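# Slide red hose end onto glass hose connector

## Task

At the workbench, work the red hose's end fully onto the glass hose connector. The robot must not tip over or be left leaning, and nothing may be knocked or moved out of the work area; otherwise the task fails.

## Robot and tools

Robot: TidyBot++, a wheeled base (0.54 m long, 0.50 m wide, 0.38 m high) on four powered casters, carrying one seven-joint arm with a two-finger gripper. The shoulder sits 0.12 m ahead of the base centre, 0.68 m up. Segments: upper arm 0.42 m, forearm 0.31 m, hand 0.31 m. Cameras: base_camera (pinhole, 644x364) and wrist_camera (fisheye, 644x476, looks along the hand). Something may occasionally nudge a loose object.

Frames (metres). Base frame: origin on the floor below the base centre, x forward, y left, z up. hand_pose is reported here: the point between the finger pads; the hand's z axis runs out along the fingers, and the fingers close along its y axis. Odometry frame: where the base frame was when the scene began. base_odometry counts wheel turns only (slip looks like travel); heading in rad, left positive, -3.142 to 3.142. base_tilt is in degrees, positive when leaning forward or right.

Tool move: one action plus optional cameras (list of base_camera, wrist_camera, or all) and blocking (true by default; false returns within about 0.5 s while motion continues). Action keys:
- base: object of relative offsets from where the base last reported itself, along its axes at the start: translate_m (forward +, -2 to 2 m), strafe_m (left +, -2 to 2 m), rotate_rad (counter-clockwise from above +, -6.3 to 6.3 rad).
- joints: absolute targets by name, in rad: joint_1_rad (any angle; positive turns the arm clockwise from above, opposite to heading), joint_2_rad shoulder (-2.249 to 2.249, 0 = upper arm vertical, + leans forward), joint_3_rad (any angle), joint_4_rad elbow (-2.579 to 2.579, 0 straight; with joint_3 at 3.14 negative bends forward), joint_5_rad (any angle), joint_6_rad wrist (-2.099 to 2.099, negative bends hand forward in the reference posture), joint_7_rad (any angle; hand down, + is counter-clockwise from above; at 1.57 fingers open left/right), gripper_pos (0 open to 1 closed; gap about 85 x (1 - gripper_pos) mm). Free-turning joints go the short way; send steps under half a turn.
- target: one list of seven numbers [x, y, z, qw, qx, qy, qz], an absolute hand pose in the base frame, metres then quaternion. Only gripper_pos may accompany it in joints.
- speeds: top speeds for this action: translate_m/strafe_m 0.05 to 0.5 m/s (give only one when combining them), rotate_rad 0.1 to 1.57 rad/s.
- min_time_s: 0.1 to 8 s, minimum duration of each arm motion.
A move with no action just reports state and images. Unknown keys make a call invalid; out-of-range values are refused, and a refusal or an unrequested stop cancels the rest of your calls in that reply.

wait(seconds 0 to 10, cameras): lets time pass, returns state; returns early once running moves settle. stop(cameras): brakes all your running motions. zoom_image(camera, region [x0, y0, x1, y1] in pixels, max 504 x 504): enlarges part of that camera's latest image. finished_scene(scene): ends the current scene (give its number); irreversible, so the hose must stay seated without the robot.

Reading results: the move line is done or the worst status. base_status, joint_status, hand_status: moving, done, off_target (rested away from target, may still push), contact_stop, time_out, not_followed (a check withheld the targets; may keep being retried), stopped, torque_fault, limit_stop_at_motor_heat. "joint command not followed" with a cause means self-collision was predicted; "pose unreachable" means a target was withheld. No check protects the base from the arm. hand_target is where the hand would be with joints at target. motor_effort is percent of max torque (peak in brackets). on_its_own lists uncommanded behaviour. ARM HIT flags a hard self or base strike. MOTOR HOT appears at 60 °C; at 75 °C the arm sags for 30 to 60 s.

Hand accuracy: after done the hand is usually within 3 cm; to correct, add (wanted - measured hand_pose) to your last target's xyz. To hold still after a target, resend hand_target, not hand_pose. Loads make the arm sag; don't command a loaded joint to its current reading. Low forward-pointing poses close to the base often fail or hit the base. Pointing down, the hand reaches at most about 0.94 m high, and only near the base. Closed fingertips reach about 20 mm past the hand point. Unreachable targets wander up to 10 s and end in time_out.

Cautions: the arm does not avoid obstacles and keeps pressing; pressing against a surface shows first as small effort changes while hand_pose stops dropping. Torque limits are 104.5 N m (joints 1-4) and 51.3 N m (5-7); exceeding one freezes the arm 10 s. Don't drive or turn the base while the arm is caught above about 0.6 m, and avoid reaching far out from the folded pose or swinging a stretched arm sideways; these can tip the robot. Retract the arm or back away to fix a lean. Avoid drops, slams, hard shoves, fast-swung loads and strong grips on objects still resting on something; never let items fall or leave the work area.

Each tool is called after "Request:" as name(argument=value, ...) on one line, values as JSON.

## Session

Request:
move()

Scene clock: 0.00 s.
Motor temperatures (°C): [36 33 34 31 40 45 40]
base_odometry: x=+0.000 y=+0.000 heading=+0.000
base_tilt: forward=+0.7 right=+0.2
base_status: not commanded
joint_positions: joint_1_rad=+0.027 joint_2_rad=-0.341 joint_3_rad=+3.097 joint_4_rad=-2.519 joint_5_rad=-0.013 joint_6_rad=-0.848 joint_7_rad=+1.572 gripper_pos=+0.000
joint_status: not commanded
motor_effort: joint_1_rad=+0 joint_2_rad=+0 joint_3_rad=+0 joint_4_rad=+11 joint_5_rad=+0 joint_6_rad=+1 joint_7_rad=+0
hand_pose: x=+0.2715 y=+0.0053 z=+0.5894 quat_wxyz=(+0.002, +0.998, +0.005, +0.057) (m; base frame)
hand_target: x=+0.2714 y=+0.0053 z=+0.5893 quat_wxyz=(+0.002, +0.998, +0.005, +0.057) (m; base frame)
hand_status: not commanded
pictures: base_camera, wrist_camera

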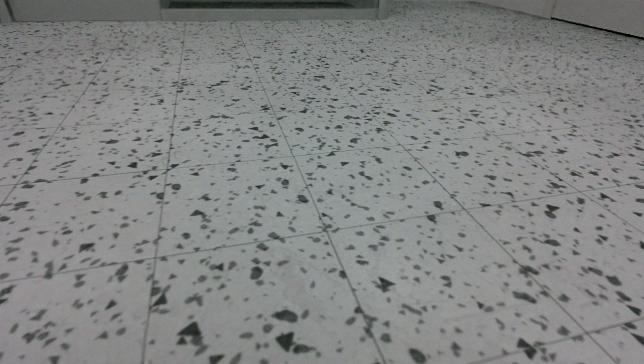

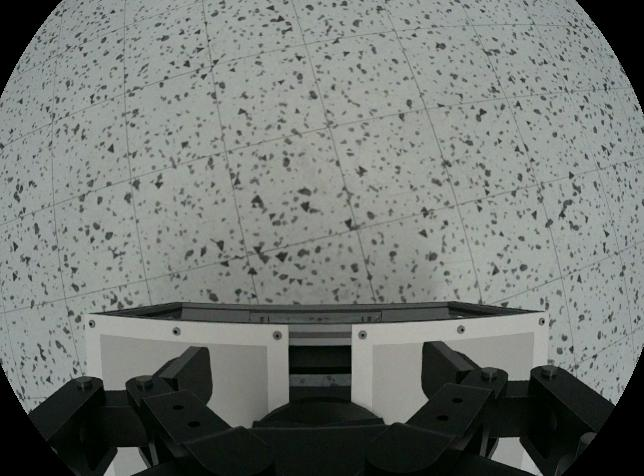

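Request:
move(joints={"joint_6_rad": 0.5}, cameras=["wrist_camera"])

Scene clock: 7.10 s.
move: done
base_odometry: x=+0.000 y=+0.000 heading=+0.000
base_tilt: forward=+0.8 right=+0.2
base_status: not commanded
joint_positions: joint_1_rad=+0.027 joint_2_rad=-0.341 joint_3_rad=+3.097 joint_4_rad=-2.519 joint_5_rad=-0.013 joint_6_rad=+0.402 joint_7_rad=+1.572 gripper_pos=+0.000
joint_status: all done
motor_effort: joint_1_rad=+0(1) joint_2_rad=-5(5) joint_3_rad=+0(1) joint_4_rad=+15(15) joint_5_rad=+0(0) joint_6_rad=+8(8) joint_7_rad=+0(1)
hand_pose: x=+0.5407 y=+0.0087 z=+0.8352 quat_wxyz=(+0.000, +0.776, +0.005, +0.631) (m; base frame)
hand_target: x=+0.5453 y=+0.0088 z=+0.8650 quat_wxyz=(-0.001, +0.744, +0.005, +0.668) (m; base frame)
hand_status: not commanded
pictures: wrist_camera

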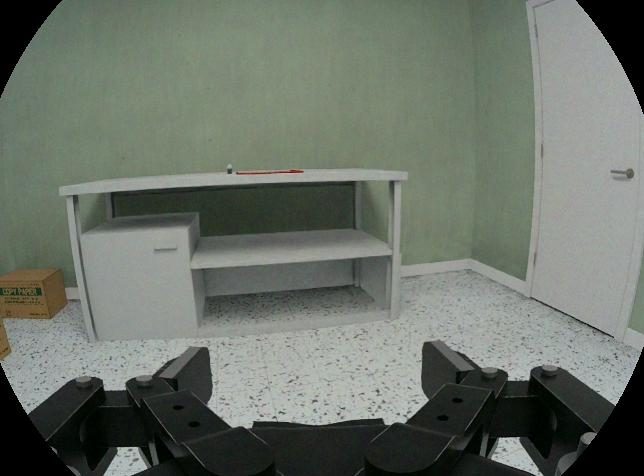

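Request:
zoom_image(camera="wrist_camera", region=[190, 150, 350, 200])

Scaled by 3.150.

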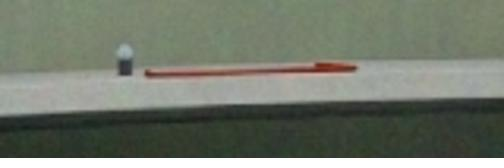

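Request:
move(base={"translate_m": 1.2, "strafe_m": 0.1, "rotate_rad": 0.24}, cameras=["wrist_camera", "base_camera"])

Request:
zoom_image(camera="wrist_camera", region=[200, 100, 500, 250])

Scene clock: 44.03 s.
move: done
base_odometry: x=+1.200 y=+0.100 heading=+0.241
base_tilt: forward=+0.8 right=+0.1
base_status: done
joint_positions: joint_1_rad=+0.027 joint_2_rad=-0.341 joint_3_rad=+3.096 joint_4_rad=-2.519 joint_5_rad=-0.013 joint_6_rad=+0.404 joint_7_rad=+1.572 gripper_pos=+0.000
joint_status: not commanded
motor_effort: joint_1_rad=+0(1) joint_2_rad=-5(6) joint_3_rad=+0(1) joint_4_rad=+15(16) joint_5_rad=+0(1) joint_6_rad=+8(8) joint_7_rad=-1(1)
hand_pose: x=+0.5408 y=+0.0087 z=+0.8356 quat_wxyz=(-0.001, +0.775, +0.005, +0.631) (m; base frame)
hand_target: x=+0.5453 y=+0.0088 z=+0.8650 quat_wxyz=(-0.001, +0.744, +0.005, +0.668) (m; base frame)
hand_status: not commanded
pictures: base_camera, wrist_camera

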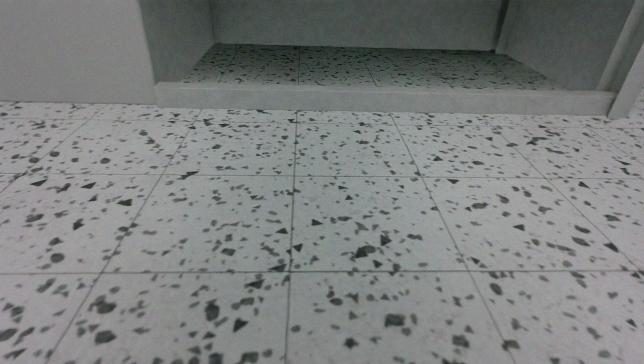

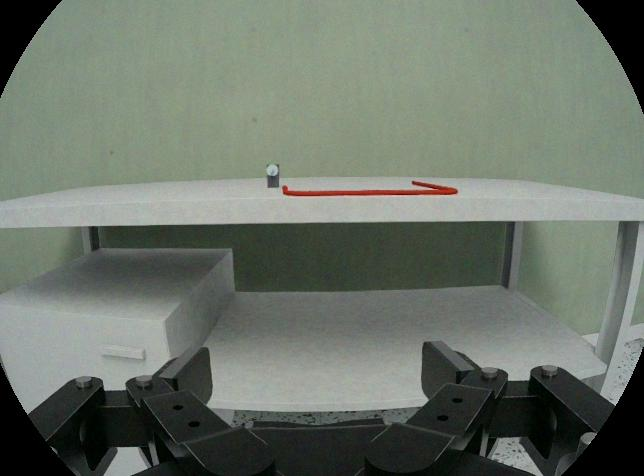

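Scaled by 1.680.

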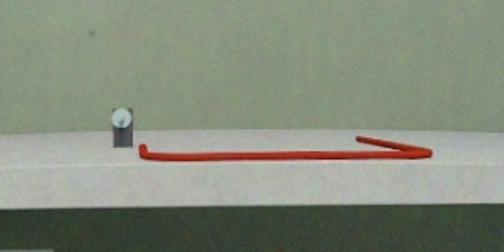

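Request:
move(target=[0.6, 0, 1.05, 0, 0.924, 0, 0.383], cameras=["wrist_camera"])

Request:
zoom_image(camera="wrist_camera", region=[200, 30, 500, 180])

Scene clock: 55.93 s.
move: done
base_odometry: x=+1.200 y=+0.100 heading=+0.241
base_tilt: forward=+0.8 right=+0.2
base_status: not commanded
joint_positions: joint_1_rad=-0.010 joint_2_rad=-0.038 joint_3_rad=+3.151 joint_4_rad=-1.049 joint_5_rad=-0.013 joint_6_rad=-1.257 joint_7_rad=+1.572 gripper_pos=+0.000
joint_status: not commanded
motor_effort: joint_1_rad=+0(1) joint_2_rad=-14(14) joint_3_rad=-1(1) joint_4_rad=+14(17) joint_5_rad=+0(0) joint_6_rad=+6(9) joint_7_rad=-1(1)
hand_pose: x=+0.6080 y=+0.0051 z=+1.0696 quat_wxyz=(-0.006, +0.906, +0.001, +0.423) (m; base frame)
hand_target: x=+0.6000 y=+0.0000 z=+1.0500 quat_wxyz=(+0.000, +0.924, +0.000, +0.383) (m; base frame)
hand_status: done (0.022 m and 5.1 deg from the pose sent, 0.223 m and 33.3 deg at the start)
pictures: wrist_camera

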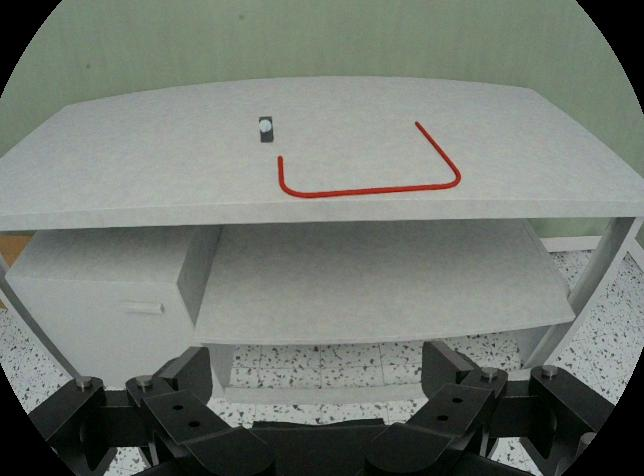

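Scaled by 1.680.

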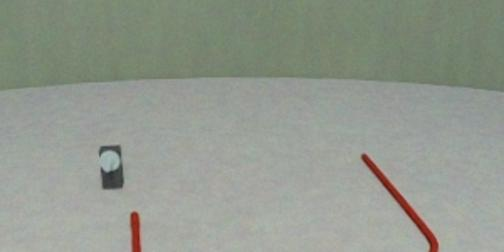

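Request:
move(base={"translate_m": 0.4, "strafe_m": 0.09}, target=[0.5, 0, 1.12, 0, 0.966, 0, 0.259], cameras=["wrist_camera", "base_camera"])

Request:
zoom_image(camera="wrist_camera", region=[200, 30, 500, 250])

Scene clock: 96.83 s.
move: time_out
base_odometry: x=+1.567 y=+0.283 heading=+0.240
base_tilt: forward=+0.8 right=+0.2
base_status: done
joint_positions: joint_1_rad=+0.017 joint_2_rad=+0.314 joint_3_rad=+3.190 joint_4_rad=+0.137 joint_5_rad=-0.023 joint_6_rad=-1.987 joint_7_rad=+1.569 gripper_pos=+0.000
joint_status: not commanded
motor_effort: joint_1_rad=+0(2) joint_2_rad=-16(32) joint_3_rad=-1(1) joint_4_rad=+5(15) joint_5_rad=+0(1) joint_6_rad=+7(8) joint_7_rad=-1(1)
hand_pose: x=+0.5630 y=-0.0117 z=+1.2170 quat_wxyz=(+0.014, +0.883, -0.016, +0.469) (m; base frame)
hand_target: x=+0.5626 y=-0.0117 z=+1.2180 quat_wxyz=(+0.014, +0.882, -0.016, +0.470) (m; base frame)
hand_status: time_out (0.116 m and 26.1 deg from the pose sent, 0.119 m and 20.1 deg at the start; a joint's target at an end of its range on 273 of 300 steps)
pictures: base_camera, wrist_camera

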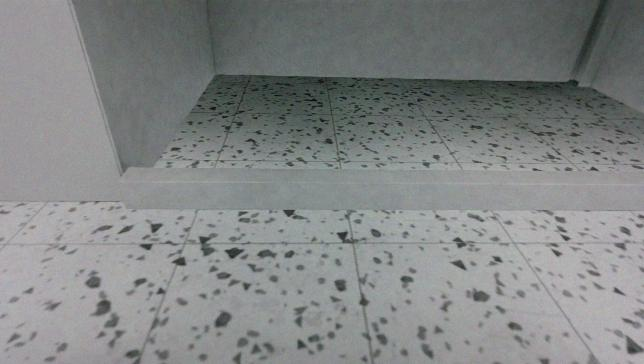

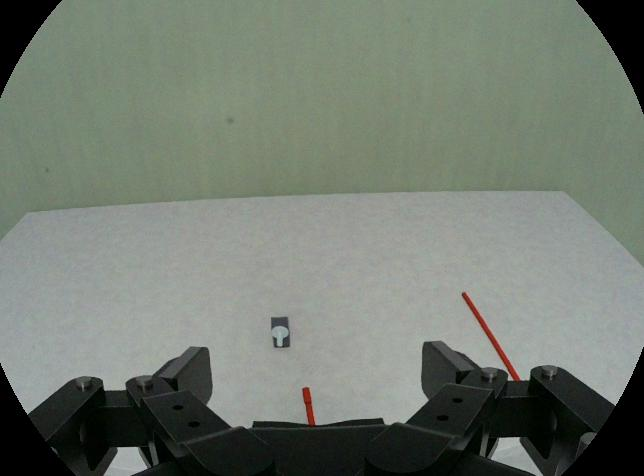

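Scaled by 1.680.

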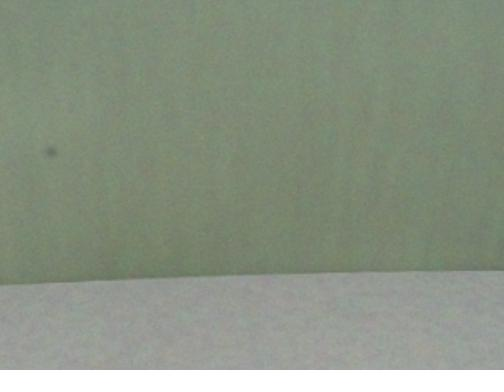

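Request:
move(base={"translate_m": 0.2}, target=[0.46, 0, 1.02, 0, 0.966, 0, 0.259], cameras=["wrist_camera", "base_camera"])

Request:
zoom_image(camera="wrist_camera", region=[200, 200, 450, 450])

Scene clock: 125.40 s.
move: off_target
base_odometry: x=+1.762 y=+0.331 heading=+0.241
base_tilt: forward=+0.7 right=+0.2
base_status: done
joint_positions: joint_1_rad=+0.016 joint_2_rad=+0.716 joint_3_rad=+3.157 joint_4_rad=+1.051 joint_5_rad=-0.023 joint_6_rad=-2.020 joint_7_rad=+1.569 gripper_pos=+0.000
joint_status: not commanded
motor_effort: joint_1_rad=+0(1) joint_2_rad=-20(24) joint_3_rad=-1(2) joint_4_rad=-1(6) joint_5_rad=+0(0) joint_6_rad=+8(8) joint_7_rad=-1(1)
hand_pose: x=+0.6012 y=+0.0002 z=+1.2605 quat_wxyz=(+0.008, +0.746, +0.003, +0.665) (m; base frame)
hand_target: x=+0.6083 y=-0.0011 z=+1.2225 quat_wxyz=(+0.002, +0.780, -0.001, +0.626) (m; base frame)
hand_status: off_target (0.279 m and 53.4 deg from the pose sent, 0.223 m and 26.1 deg at the start; a joint's target at an end of its range on 58 of 58 steps)
pictures: base_camera, wrist_camera

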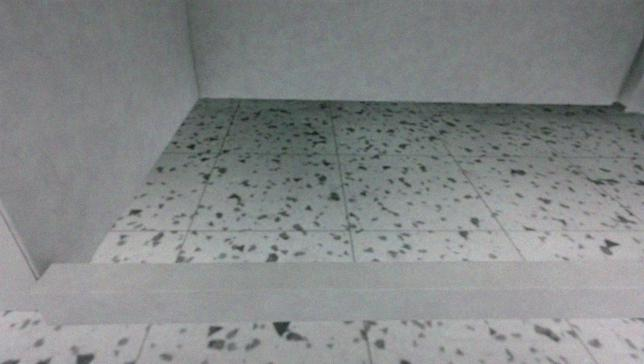

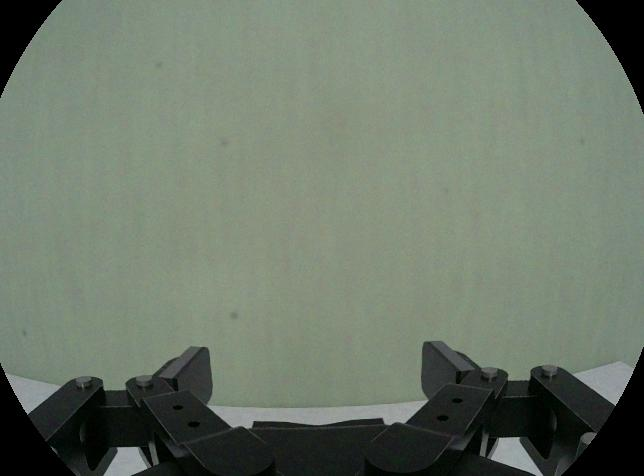

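Scaled by 2.016.

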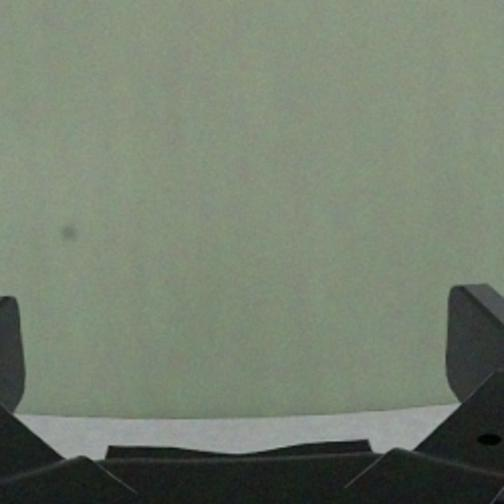

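Request:
move(joints={"joint_1_rad": 0, "joint_2_rad": -0.139, "joint_3_rad": 3.1416, "joint_4_rad": -1.041, "joint_5_rad": 0, "joint_6_rad": -1.716, "joint_7_rad": 1.5708}, cameras=["wrist_camera"])

Request:
zoom_image(camera="wrist_camera", region=[200, 200, 450, 450])

Scene clock: 140.37 s.
move: done
base_odometry: x=+1.762 y=+0.331 heading=+0.241
base_tilt: forward=+0.7 right=+0.2
base_status: not commanded
joint_positions: joint_1_rad=+0.013 joint_2_rad=-0.120 joint_3_rad=+3.157 joint_4_rad=-1.020 joint_5_rad=-0.023 joint_6_rad=-1.806 joint_7_rad=+1.569 gripper_pos=+0.000
joint_status: all done
motor_effort: joint_1_rad=-1(1) joint_2_rad=-8(23) joint_3_rad=-1(2) joint_4_rad=+12(12) joint_5_rad=+0(1) joint_6_rad=+3(9) joint_7_rad=-1(2)
hand_pose: x=+0.4463 y=-0.0018 z=+1.0128 quat_wxyz=(-0.008, +0.976, -0.010, +0.216) (m; base frame)
hand_target: x=+0.4630 y=+0.0013 z=+1.0238 quat_wxyz=(+0.000, +0.966, +0.000, +0.259) (m; base frame)
hand_status: not commanded
pictures: wrist_camera

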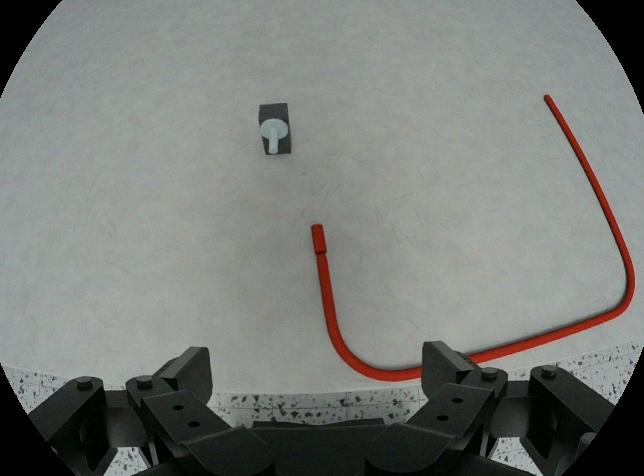

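Scaled by 2.016.

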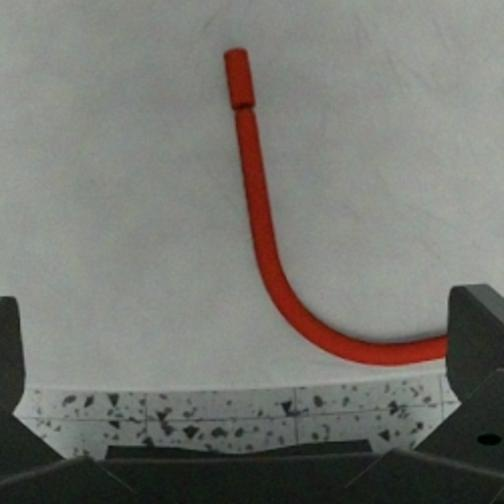

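Request:
zoom_image(camera="wrist_camera", region=[230, 80, 350, 260])

Scaled by 2.800.

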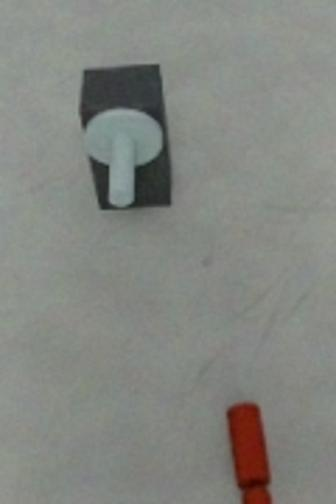

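Request:
move(target=[0.59, 0.006, 0.955, 0, 0.985, 0, 0.174], min_time_s=2, cameras=["wrist_camera"])

Request:
zoom_image(camera="wrist_camera", region=[180, 200, 460, 476])

Scene clock: 191.33 s.
move: done
base_odometry: x=+1.762 y=+0.331 heading=+0.241
base_tilt: forward=+0.8 right=+0.2
base_status: not commanded
joint_positions: joint_1_rad=-0.023 joint_2_rad=+0.198 joint_3_rad=+3.160 joint_4_rad=-0.864 joint_5_rad=-0.023 joint_6_rad=-1.806 joint_7_rad=+1.569 gripper_pos=+0.000
joint_status: not commanded
motor_effort: joint_1_rad=+0(1) joint_2_rad=-19(22) joint_3_rad=-1(1) joint_4_rad=+12(13) joint_5_rad=+0(0) joint_6_rad=+2(4) joint_7_rad=+0(1)
hand_pose: x=+0.5603 y=+0.0114 z=+0.9478 quat_wxyz=(-0.009, +0.991, +0.006, +0.136) (m; base frame)
hand_target: x=+0.5900 y=+0.0060 z=+0.9550 quat_wxyz=(+0.000, +0.985, +0.000, +0.174) (m; base frame)
hand_status: done (0.031 m and 4.6 deg from the pose sent, 0.155 m and 5.1 deg at the start)
pictures: wrist_camera

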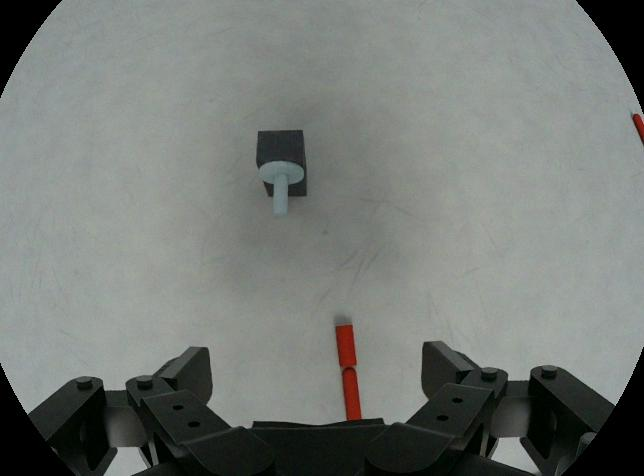

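Scaled by 1.800.

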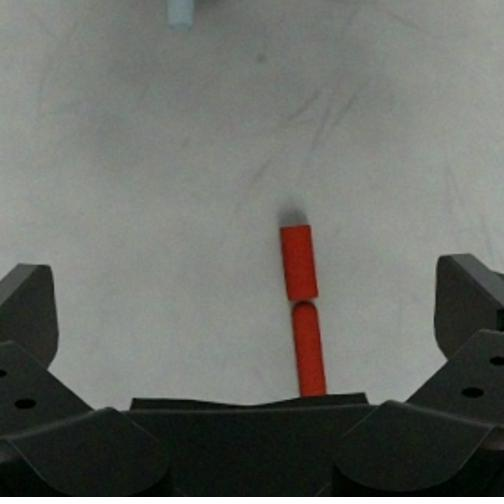

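Request:
move(target=[0.594, -0.01, 0.905, 0, 0.985, 0, 0.174], min_time_s=1.5, cameras=["wrist_camera"])

Request:
zoom_image(camera="wrist_camera", region=[180, 200, 460, 476])

Scene clock: 214.20 s.
move: done
base_odometry: x=+1.762 y=+0.331 heading=+0.241
base_tilt: forward=+0.8 right=+0.2
base_status: not commanded
joint_positions: joint_1_rad=-0.013 joint_2_rad=+0.192 joint_3_rad=+3.166 joint_4_rad=-1.058 joint_5_rad=-0.023 joint_6_rad=-1.635 joint_7_rad=+1.569 gripper_pos=+0.000
joint_status: not commanded
motor_effort: joint_1_rad=+0(1) joint_2_rad=-21(21) joint_3_rad=-1(1) joint_4_rad=+14(14) joint_5_rad=+0(0) joint_6_rad=+2(3) joint_7_rad=-1(1)
hand_pose: x=+0.5770 y=+0.0046 z=+0.8928 quat_wxyz=(-0.009, +0.992, -0.004, +0.128) (m; base frame)
hand_target: x=+0.5940 y=-0.0100 z=+0.9049 quat_wxyz=(+0.000, +0.985, +0.000, +0.174) (m; base frame)
hand_status: done (0.025 m and 5.4 deg from the pose sent, 0.058 m and 4.6 deg at the start)
pictures: wrist_camera

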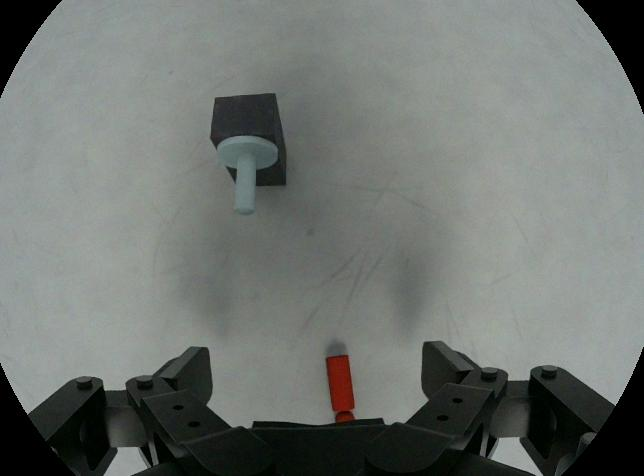

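Scaled by 1.800.

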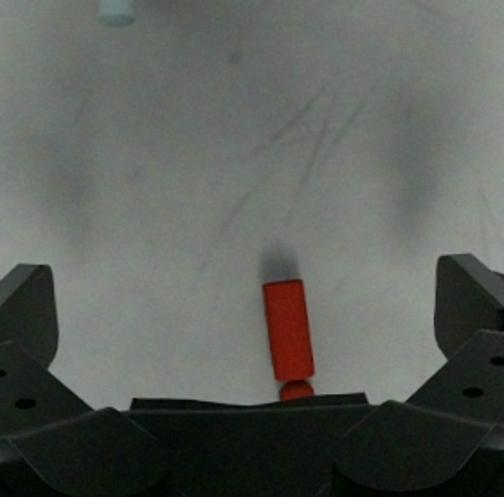

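Request:
move(target=[0.582, -0.023, 0.879, 0, 0.985, 0, 0.174], min_time_s=1.5, cameras=["wrist_camera"])

Request:
zoom_image(camera="wrist_camera", region=[180, 200, 460, 476])

Scene clock: 238.00 s.
move: done
base_odometry: x=+1.762 y=+0.331 heading=+0.241
base_tilt: forward=+0.8 right=+0.1
base_status: not commanded
joint_positions: joint_1_rad=+0.012 joint_2_rad=+0.145 joint_3_rad=+3.177 joint_4_rad=-1.198 joint_5_rad=-0.023 joint_6_rad=-1.540 joint_7_rad=+1.583 gripper_pos=+0.000
joint_status: not commanded
motor_effort: joint_1_rad=+0(1) joint_2_rad=-19(21) joint_3_rad=-1(1) joint_4_rad=+14(14) joint_5_rad=+0(0) joint_6_rad=+2(2) joint_7_rad=-1(1)
hand_pose: x=+0.5658 y=-0.0113 z=+0.8681 quat_wxyz=(-0.005, +0.992, -0.015, +0.129) (m; base frame)
hand_target: x=+0.5820 y=-0.0230 z=+0.8790 quat_wxyz=(+0.000, +0.985, +0.000, +0.174) (m; base frame)
hand_status: done (0.023 m and 5.6 deg from the pose sent, 0.031 m and 5.4 deg at the start)
pictures: wrist_camera

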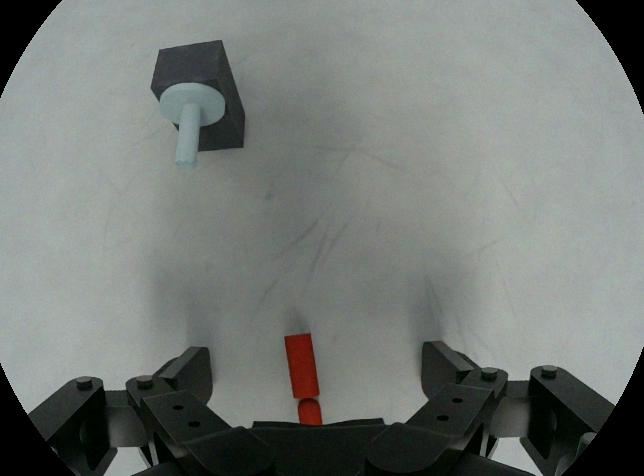

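Scaled by 1.800.

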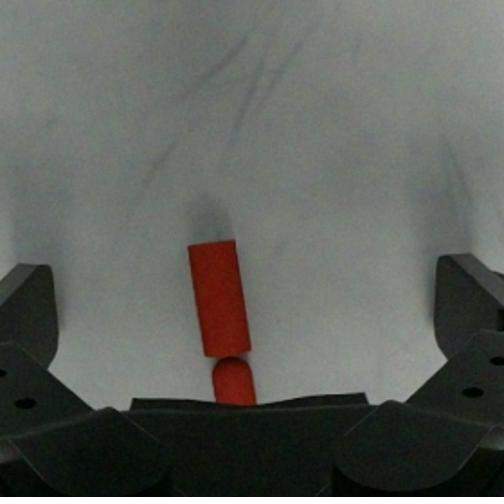

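Request:
move(target=[0.582, -0.012, 0.872, 0, 0.985, 0, 0.174], min_time_s=1)

Request:
move(joints={"gripper_pos": 0.93}, cameras=["wrist_camera"])

Request:
zoom_image(camera="wrist_camera", region=[180, 200, 460, 476])

Scene clock: 249.97 s.
move: done
base_odometry: x=+1.762 y=+0.331 heading=+0.241
base_tilt: forward=+0.8 right=+0.2
base_status: not commanded
joint_positions: joint_1_rad=+0.012 joint_2_rad=+0.135 joint_3_rad=+3.177 joint_4_rad=-1.222 joint_5_rad=-0.023 joint_6_rad=-1.515 joint_7_rad=+1.583 gripper_pos=+0.000
joint_status: not commanded
motor_effort: joint_1_rad=+0(1) joint_2_rad=-18(20) joint_3_rad=-1(1) joint_4_rad=+13(14) joint_5_rad=+0(1) joint_6_rad=+2(2) joint_7_rad=-1(1)
hand_pose: x=+0.5660 y=-0.0113 z=+0.8657 quat_wxyz=(-0.005, +0.991, -0.016, +0.135) (m; base frame)
hand_target: x=+0.5820 y=-0.0120 z=+0.8720 quat_wxyz=(+0.000, +0.985, +0.000, +0.174) (m; base frame)
hand_status: done (0.017 m and 4.9 deg from the pose sent, 0.017 m and 5.6 deg at the start)
pictures: none

Scene clock: 252.03 s.
move: done
base_odometry: x=+1.762 y=+0.330 heading=+0.241
base_tilt: forward=+0.8 right=+0.2
base_status: not commanded
joint_positions: joint_1_rad=+0.002 joint_2_rad=+0.110 joint_3_rad=+3.180 joint_4_rad=-1.222 joint_5_rad=-0.026 joint_6_rad=-1.502 joint_7_rad=+1.583 gripper_pos=+0.925
joint_status: all done
motor_effort: joint_1_rad=+0(4) joint_2_rad=-14(18) joint_3_rad=+0(5) joint_4_rad=+11(13) joint_5_rad=+0(6) joint_6_rad=+2(2) joint_7_rad=-1(1)
hand_pose: x=+0.5654 y=-0.0079 z=+0.8780 quat_wxyz=(-0.007, +0.988, -0.012, +0.154) (m; base frame)
hand_target: x=+0.5820 y=-0.0120 z=+0.8720 quat_wxyz=(+0.000, +0.985, +0.000, +0.174) (m; base frame)
hand_status: not commanded
pictures: wrist_camera

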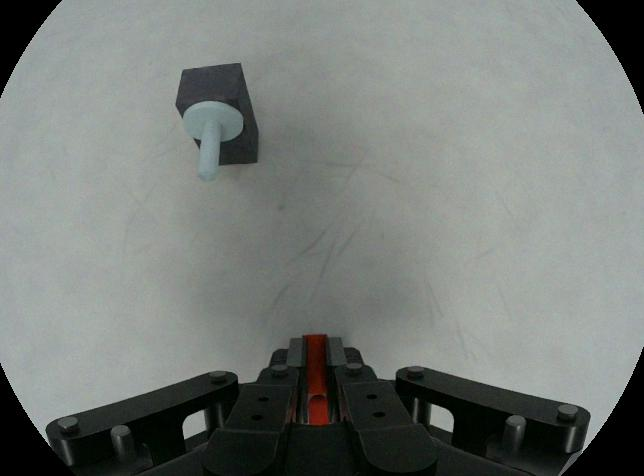

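Scaled by 1.800.

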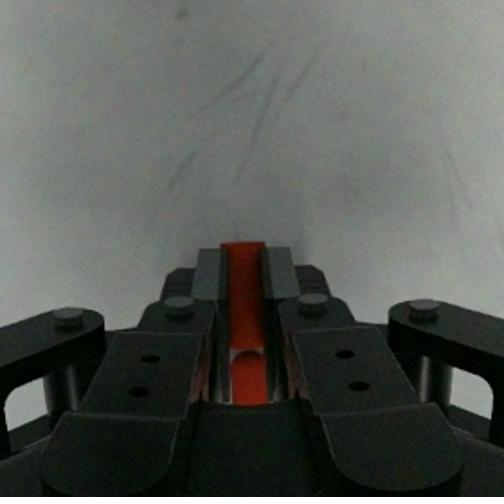

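Request:
move(target=[0.582, 0.03, 0.927, -0.007, 0.984, 0.0394, 0.174], joints={"gripper_pos": 0.97}, min_time_s=2, cameras=["wrist_camera"])

Request:
zoom_image(camera="wrist_camera", region=[200, 100, 440, 400])

Scene clock: 278.80 s.
move: done
base_odometry: x=+1.762 y=+0.330 heading=+0.241
base_tilt: forward=+0.8 right=+0.2
base_status: not commanded
joint_positions: joint_1_rad=-0.047 joint_2_rad=+0.133 joint_3_rad=+3.164 joint_4_rad=-1.036 joint_5_rad=-0.026 joint_6_rad=-1.538 joint_7_rad=+1.583 gripper_pos=+0.957
joint_status: all done
motor_effort: joint_1_rad=+0(1) joint_2_rad=-19(20) joint_3_rad=-1(1) joint_4_rad=+14(15) joint_5_rad=+0(1) joint_6_rad=+3(4) joint_7_rad=-1(1)
hand_pose: x=+0.5950 y=+0.0222 z=+0.9393 quat_wxyz=(-0.013, +0.976, +0.021, +0.215) (m; base frame)
hand_target: x=+0.5820 y=+0.0300 z=+0.9270 quat_wxyz=(-0.007, +0.984, +0.039, +0.174) (m; base frame)
hand_status: done (0.020 m and 5.3 deg from the pose sent, 0.064 m and 6.4 deg at the start)
pictures: wrist_camera

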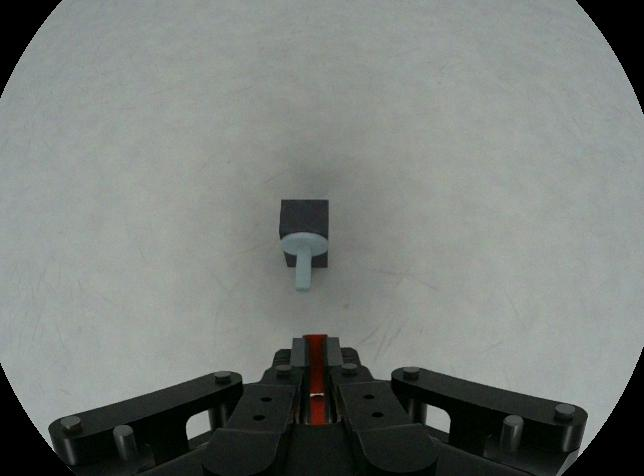

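Scaled by 1.680.

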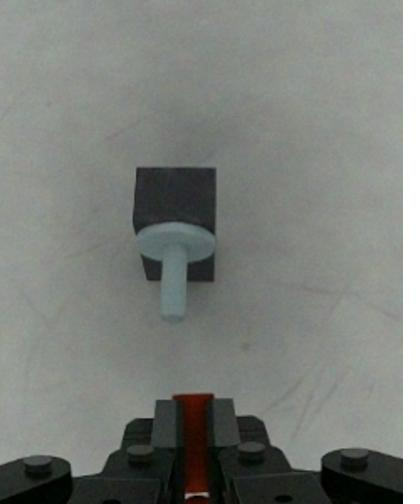

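Request:
move(target=[0.577, 0.037, 0.9, -0.0049, 0.9917, 0.0397, 0.122], min_time_s=1.5, cameras=["wrist_camera"])

Request:
zoom_image(camera="wrist_camera", region=[200, 120, 440, 420])

Scene clock: 327.27 s.
move: done
base_odometry: x=+1.762 y=+0.330 heading=+0.241
base_tilt: forward=+0.8 right=+0.2
base_status: not commanded
joint_positions: joint_1_rad=-0.066 joint_2_rad=+0.186 joint_3_rad=+3.164 joint_4_rad=-1.031 joint_5_rad=-0.026 joint_6_rad=-1.597 joint_7_rad=+1.583 gripper_pos=+0.957
joint_status: not commanded
motor_effort: joint_1_rad=+0(1) joint_2_rad=-20(21) joint_3_rad=-1(1) joint_4_rad=+14(14) joint_5_rad=+0(1) joint_6_rad=+3(4) joint_7_rad=-1(1)
hand_pose: x=+0.5911 y=+0.0314 z=+0.9097 quat_wxyz=(-0.013, +0.986, +0.031, +0.163) (m; base frame)
hand_target: x=+0.5770 y=+0.0370 z=+0.9000 quat_wxyz=(-0.005, +0.992, +0.040, +0.122) (m; base frame)
hand_status: done (0.018 m and 5.0 deg from the pose sent, 0.046 m and 11.1 deg at the start)
pictures: wrist_camera

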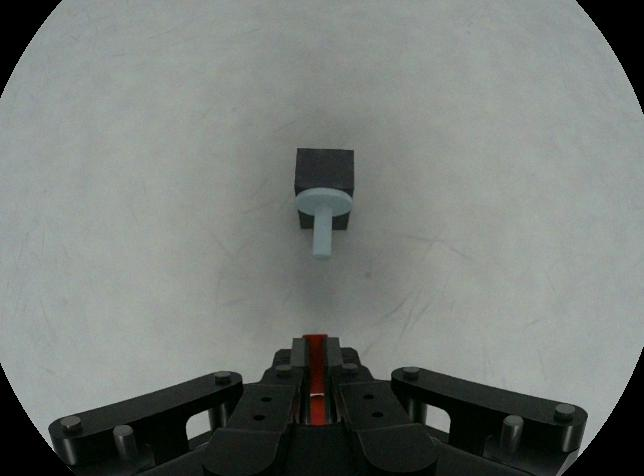

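Scaled by 1.680.

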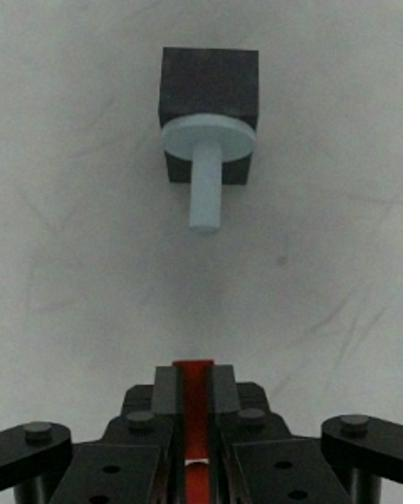

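Request:
move(target=[0.597, 0.0355, 0.896, -0.0021, 0.9923, 0.0174, 0.122], min_time_s=1.5, cameras=["wrist_camera"])

Request:
zoom_image(camera="wrist_camera", region=[200, 180, 440, 420])

Scene clock: 352.87 s.
move: done
base_odometry: x=+1.762 y=+0.330 heading=+0.241
base_tilt: forward=+0.8 right=+0.2
base_status: not commanded
joint_positions: joint_1_rad=-0.075 joint_2_rad=+0.233 joint_3_rad=+3.164 joint_4_rad=-0.978 joint_5_rad=-0.026 joint_6_rad=-1.601 joint_7_rad=+1.583 gripper_pos=+0.957
joint_status: not commanded
motor_effort: joint_1_rad=-1(1) joint_2_rad=-22(22) joint_3_rad=-1(2) joint_4_rad=+14(14) joint_5_rad=+0(1) joint_6_rad=+3(3) joint_7_rad=-1(2)
hand_pose: x=+0.6100 y=+0.0369 z=+0.9071 quat_wxyz=(-0.014, +0.986, +0.035, +0.163) (m; base frame)
hand_target: x=+0.5970 y=+0.0355 z=+0.8960 quat_wxyz=(-0.002, +0.992, +0.017, +0.122) (m; base frame)
hand_status: done (0.017 m and 5.4 deg from the pose sent, 0.015 m and 5.2 deg at the start)
pictures: wrist_camera

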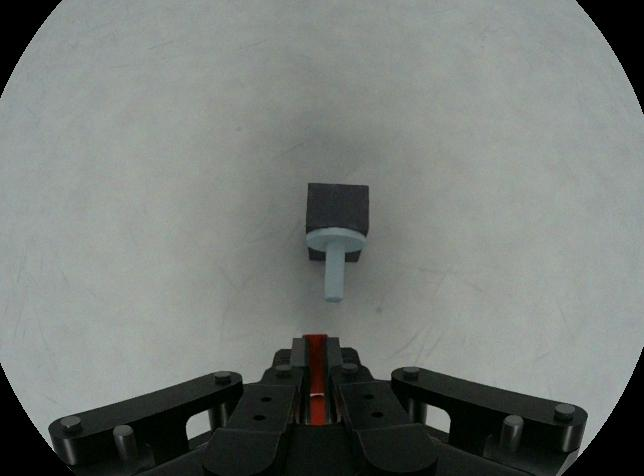

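Scaled by 2.100.

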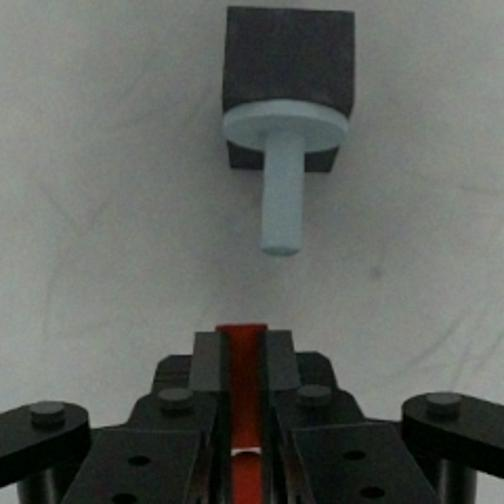

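Request:
move(target=[0.597, 0.0245, 0.895, 0.0004, 0.9925, -0.003, 0.122], min_time_s=1, cameras=["wrist_camera"])

Request:
zoom_image(camera="wrist_camera", region=[200, 180, 440, 420])

Scene clock: 364.40 s.
move: done
base_odometry: x=+1.762 y=+0.330 heading=+0.241
base_tilt: forward=+0.8 right=+0.2
base_status: not commanded
joint_positions: joint_1_rad=-0.075 joint_2_rad=+0.233 joint_3_rad=+3.164 joint_4_rad=-0.978 joint_5_rad=-0.026 joint_6_rad=-1.601 joint_7_rad=+1.577 gripper_pos=+0.957
joint_status: not commanded
motor_effort: joint_1_rad=+0(1) joint_2_rad=-22(23) joint_3_rad=-1(1) joint_4_rad=+14(14) joint_5_rad=+0(1) joint_6_rad=+3(3) joint_7_rad=-1(1)
hand_pose: x=+0.6100 y=+0.0369 z=+0.9071 quat_wxyz=(-0.014, +0.986, +0.033, +0.163) (m; base frame)
hand_target: x=+0.5970 y=+0.0245 z=+0.8950 quat_wxyz=(+0.000, +0.993, -0.003, +0.122) (m; base frame)
hand_status: done (0.022 m and 6.5 deg from the pose sent, 0.022 m and 6.7 deg at the start)
pictures: wrist_camera

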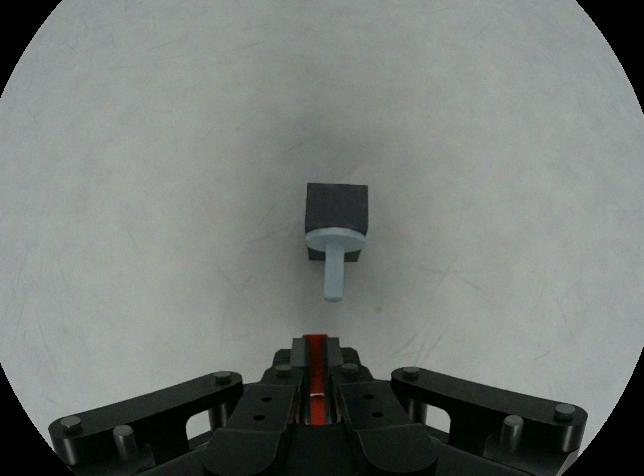

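Scaled by 2.100.

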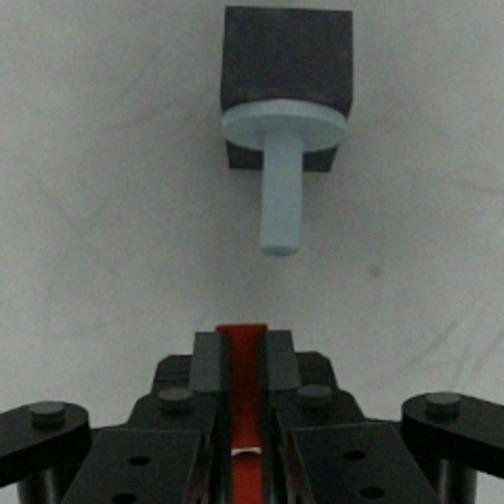

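Request:
move(base={"rotate_rad": -0.035, "strafe_m": 0.0144}, cameras=["wrist_camera"])

Request:
zoom_image(camera="wrist_camera", region=[200, 180, 440, 420])

Scene clock: 371.77 s.
move: done
base_odometry: x=+1.758 y=+0.345 heading=+0.205
base_tilt: forward=+0.8 right=+0.2
base_status: done
joint_positions: joint_1_rad=-0.075 joint_2_rad=+0.233 joint_3_rad=+3.164 joint_4_rad=-0.978 joint_5_rad=-0.025 joint_6_rad=-1.601 joint_7_rad=+1.577 gripper_pos=+0.957
joint_status: not commanded
motor_effort: joint_1_rad=+0(3) joint_2_rad=-22(23) joint_3_rad=+0(2) joint_4_rad=+14(14) joint_5_rad=+0(1) joint_6_rad=+3(3) joint_7_rad=-1(1)
hand_pose: x=+0.6101 y=+0.0361 z=+0.9070 quat_wxyz=(-0.013, +0.986, +0.032, +0.163) (m; base frame)
hand_target: x=+0.5970 y=+0.0245 z=+0.8950 quat_wxyz=(+0.000, +0.993, -0.003, +0.122) (m; base frame)
hand_status: not commanded
pictures: wrist_camera

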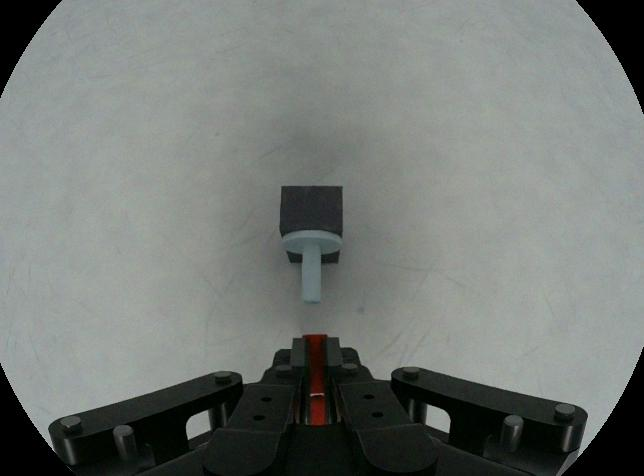

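Scaled by 2.100.

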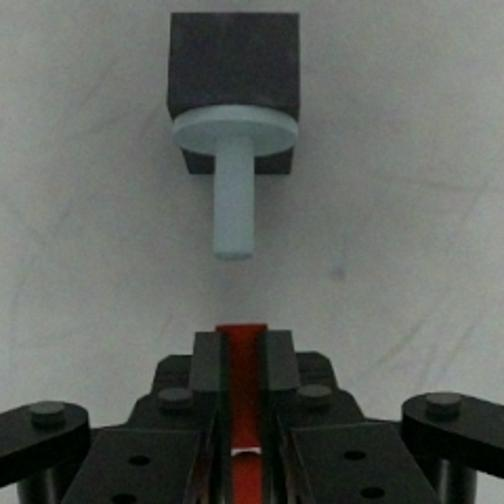

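Request:
move(base={"translate_m": 0.010, "strafe_m": 0.002}, speeds={"translate_m": 0.05}, cameras=["wrist_camera"])

Request:
zoom_image(camera="wrist_camera", region=[240, 230, 400, 390])

Scene clock: 380.00 s.
move: done
base_odometry: x=+1.768 y=+0.349 heading=+0.205
base_tilt: forward=+0.8 right=+0.2
base_status: done
joint_positions: joint_1_rad=-0.075 joint_2_rad=+0.240 joint_3_rad=+3.164 joint_4_rad=-0.978 joint_5_rad=-0.025 joint_6_rad=-1.602 joint_7_rad=+1.577 gripper_pos=+0.957
joint_status: not commanded
motor_effort: joint_1_rad=+0(1) joint_2_rad=-22(24) joint_3_rad=-1(1) joint_4_rad=+14(14) joint_5_rad=+0(1) joint_6_rad=+2(3) joint_7_rad=-1(1)
hand_pose: x=+0.6114 y=+0.0362 z=+0.9035 quat_wxyz=(-0.013, +0.987, +0.032, +0.160) (m; base frame)
hand_target: x=+0.5970 y=+0.0245 z=+0.8950 quat_wxyz=(+0.000, +0.993, -0.003, +0.122) (m; base frame)
hand_status: not commanded
pictures: wrist_camera

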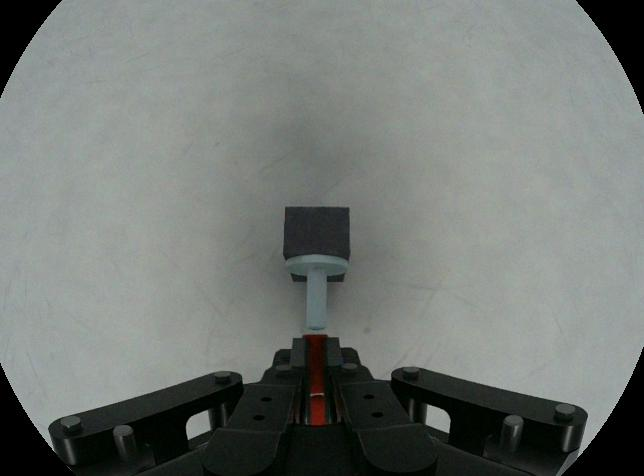

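Scaled by 3.150.

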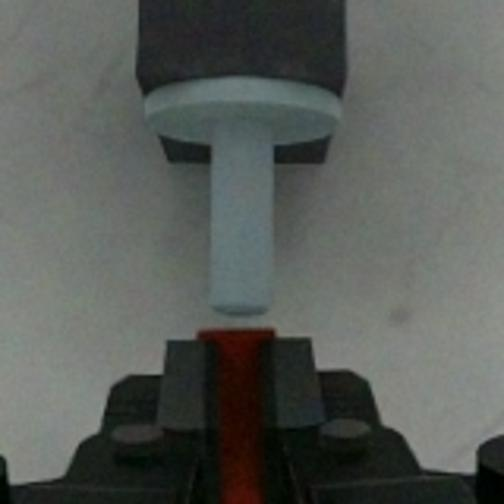

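Request:
move(target=[0.597, 0.0245, 0.902, 0.0004, 0.9925, -0.003, 0.122], min_time_s=1, cameras=["wrist_camera"])

Request:
zoom_image(camera="wrist_camera", region=[240, 230, 400, 390])

Scene clock: 399.77 s.
move: done
base_odometry: x=+1.768 y=+0.349 heading=+0.205
base_tilt: forward=+0.8 right=+0.1
base_status: not commanded
joint_positions: joint_1_rad=-0.075 joint_2_rad=+0.240 joint_3_rad=+3.164 joint_4_rad=-0.951 joint_5_rad=-0.025 joint_6_rad=-1.624 joint_7_rad=+1.577 gripper_pos=+0.957
joint_status: not commanded
motor_effort: joint_1_rad=-1(1) joint_2_rad=-22(22) joint_3_rad=-1(1) joint_4_rad=+13(14) joint_5_rad=+0(1) joint_6_rad=+3(3) joint_7_rad=-1(1)
hand_pose: x=+0.6100 y=+0.0362 z=+0.9120 quat_wxyz=(-0.013, +0.986, +0.032, +0.162) (m; base frame)
hand_target: x=+0.5970 y=+0.0245 z=+0.9020 quat_wxyz=(+0.000, +0.993, -0.003, +0.122) (m; base frame)
hand_status: done (0.020 m and 6.4 deg from the pose sent, 0.019 m and 6.1 deg at the start)
pictures: wrist_camera

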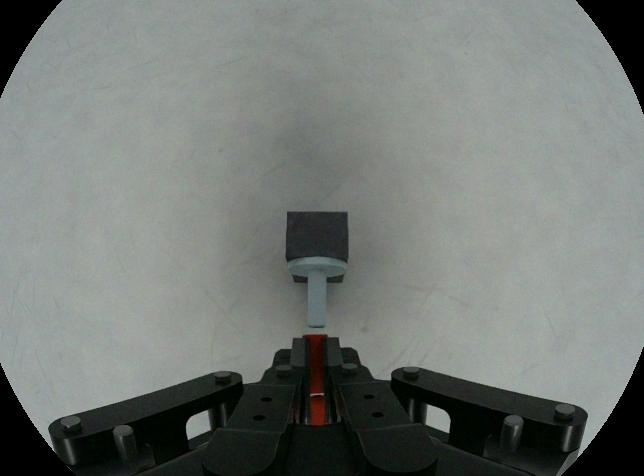

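Scaled by 3.150.

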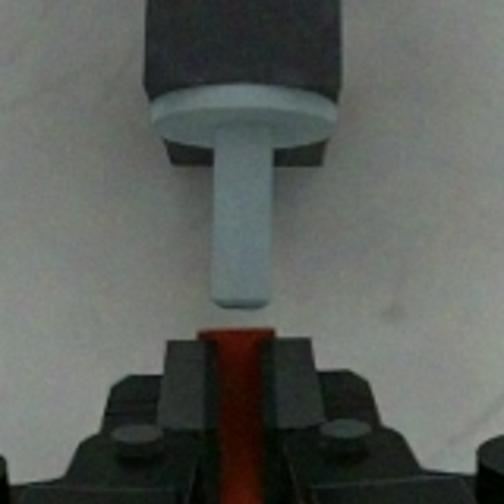

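Request:
move(base={"translate_m": 0.010}, speeds={"translate_m": 0.05}, cameras=["wrist_camera"])

Request:
zoom_image(camera="wrist_camera", region=[240, 230, 400, 390])

Scene clock: 406.77 s.
move: done
base_odometry: x=+1.778 y=+0.351 heading=+0.206
base_tilt: forward=+0.8 right=+0.2
base_status: done
joint_positions: joint_1_rad=-0.075 joint_2_rad=+0.244 joint_3_rad=+3.164 joint_4_rad=-0.949 joint_5_rad=-0.025 joint_6_rad=-1.648 joint_7_rad=+1.577 gripper_pos=+0.957
joint_status: not commanded
motor_effort: joint_1_rad=-1(2) joint_2_rad=-21(24) joint_3_rad=-1(1) joint_4_rad=+14(15) joint_5_rad=+0(1) joint_6_rad=+4(8) joint_7_rad=-1(1)
hand_pose: x=+0.6041 y=+0.0358 z=+0.9089 quat_wxyz=(-0.013, +0.988, +0.032, +0.150) (m; base frame)
hand_target: x=+0.5970 y=+0.0245 z=+0.9020 quat_wxyz=(+0.000, +0.993, -0.003, +0.122) (m; base frame)
hand_status: not commanded
pictures: wrist_camera

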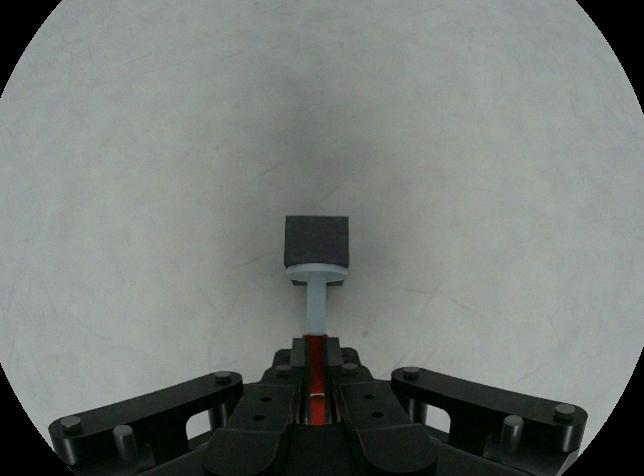

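Scaled by 3.150.

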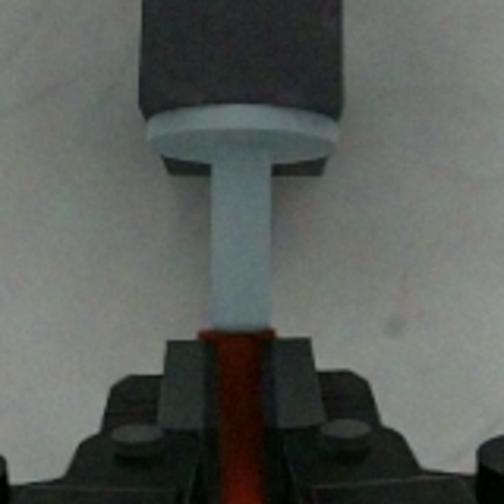

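Request:
move(base={"translate_m": 0.012}, speeds={"translate_m": 0.05}, cameras=["wrist_camera"])

Request:
zoom_image(camera="wrist_camera", region=[240, 230, 400, 390])

Scene clock: 413.77 s.
move: done
base_odometry: x=+1.789 y=+0.354 heading=+0.206
base_tilt: forward=+0.8 right=+0.2
base_status: done
joint_positions: joint_1_rad=-0.075 joint_2_rad=+0.246 joint_3_rad=+3.164 joint_4_rad=-0.949 joint_5_rad=-0.025 joint_6_rad=-1.678 joint_7_rad=+1.577 gripper_pos=+0.957
joint_status: not commanded
motor_effort: joint_1_rad=+0(1) joint_2_rad=-20(22) joint_3_rad=+0(1) joint_4_rad=+15(16) joint_5_rad=+0(1) joint_6_rad=+8(11) joint_7_rad=-1(1)
hand_pose: x=+0.5954 y=+0.0354 z=+0.9052 quat_wxyz=(-0.012, +0.990, +0.033, +0.134) (m; base frame)
hand_target: x=+0.5970 y=+0.0245 z=+0.9020 quat_wxyz=(+0.000, +0.993, -0.003, +0.122) (m; base frame)
hand_status: not commanded
pictures: wrist_camera

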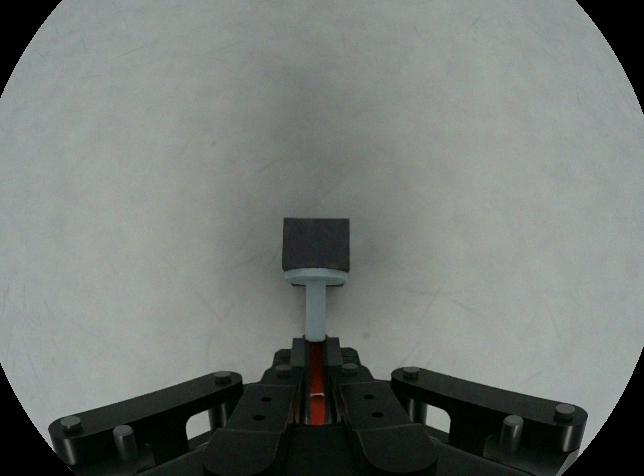

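Scaled by 3.150.

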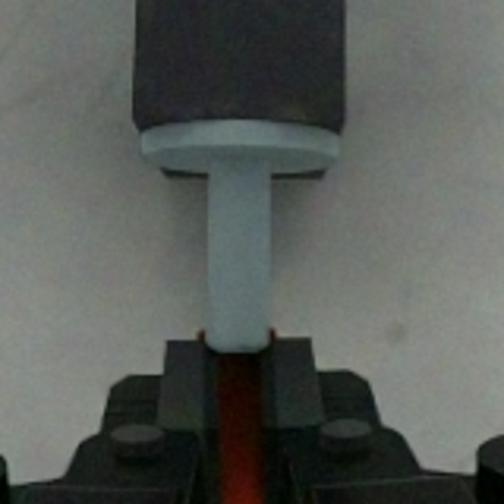

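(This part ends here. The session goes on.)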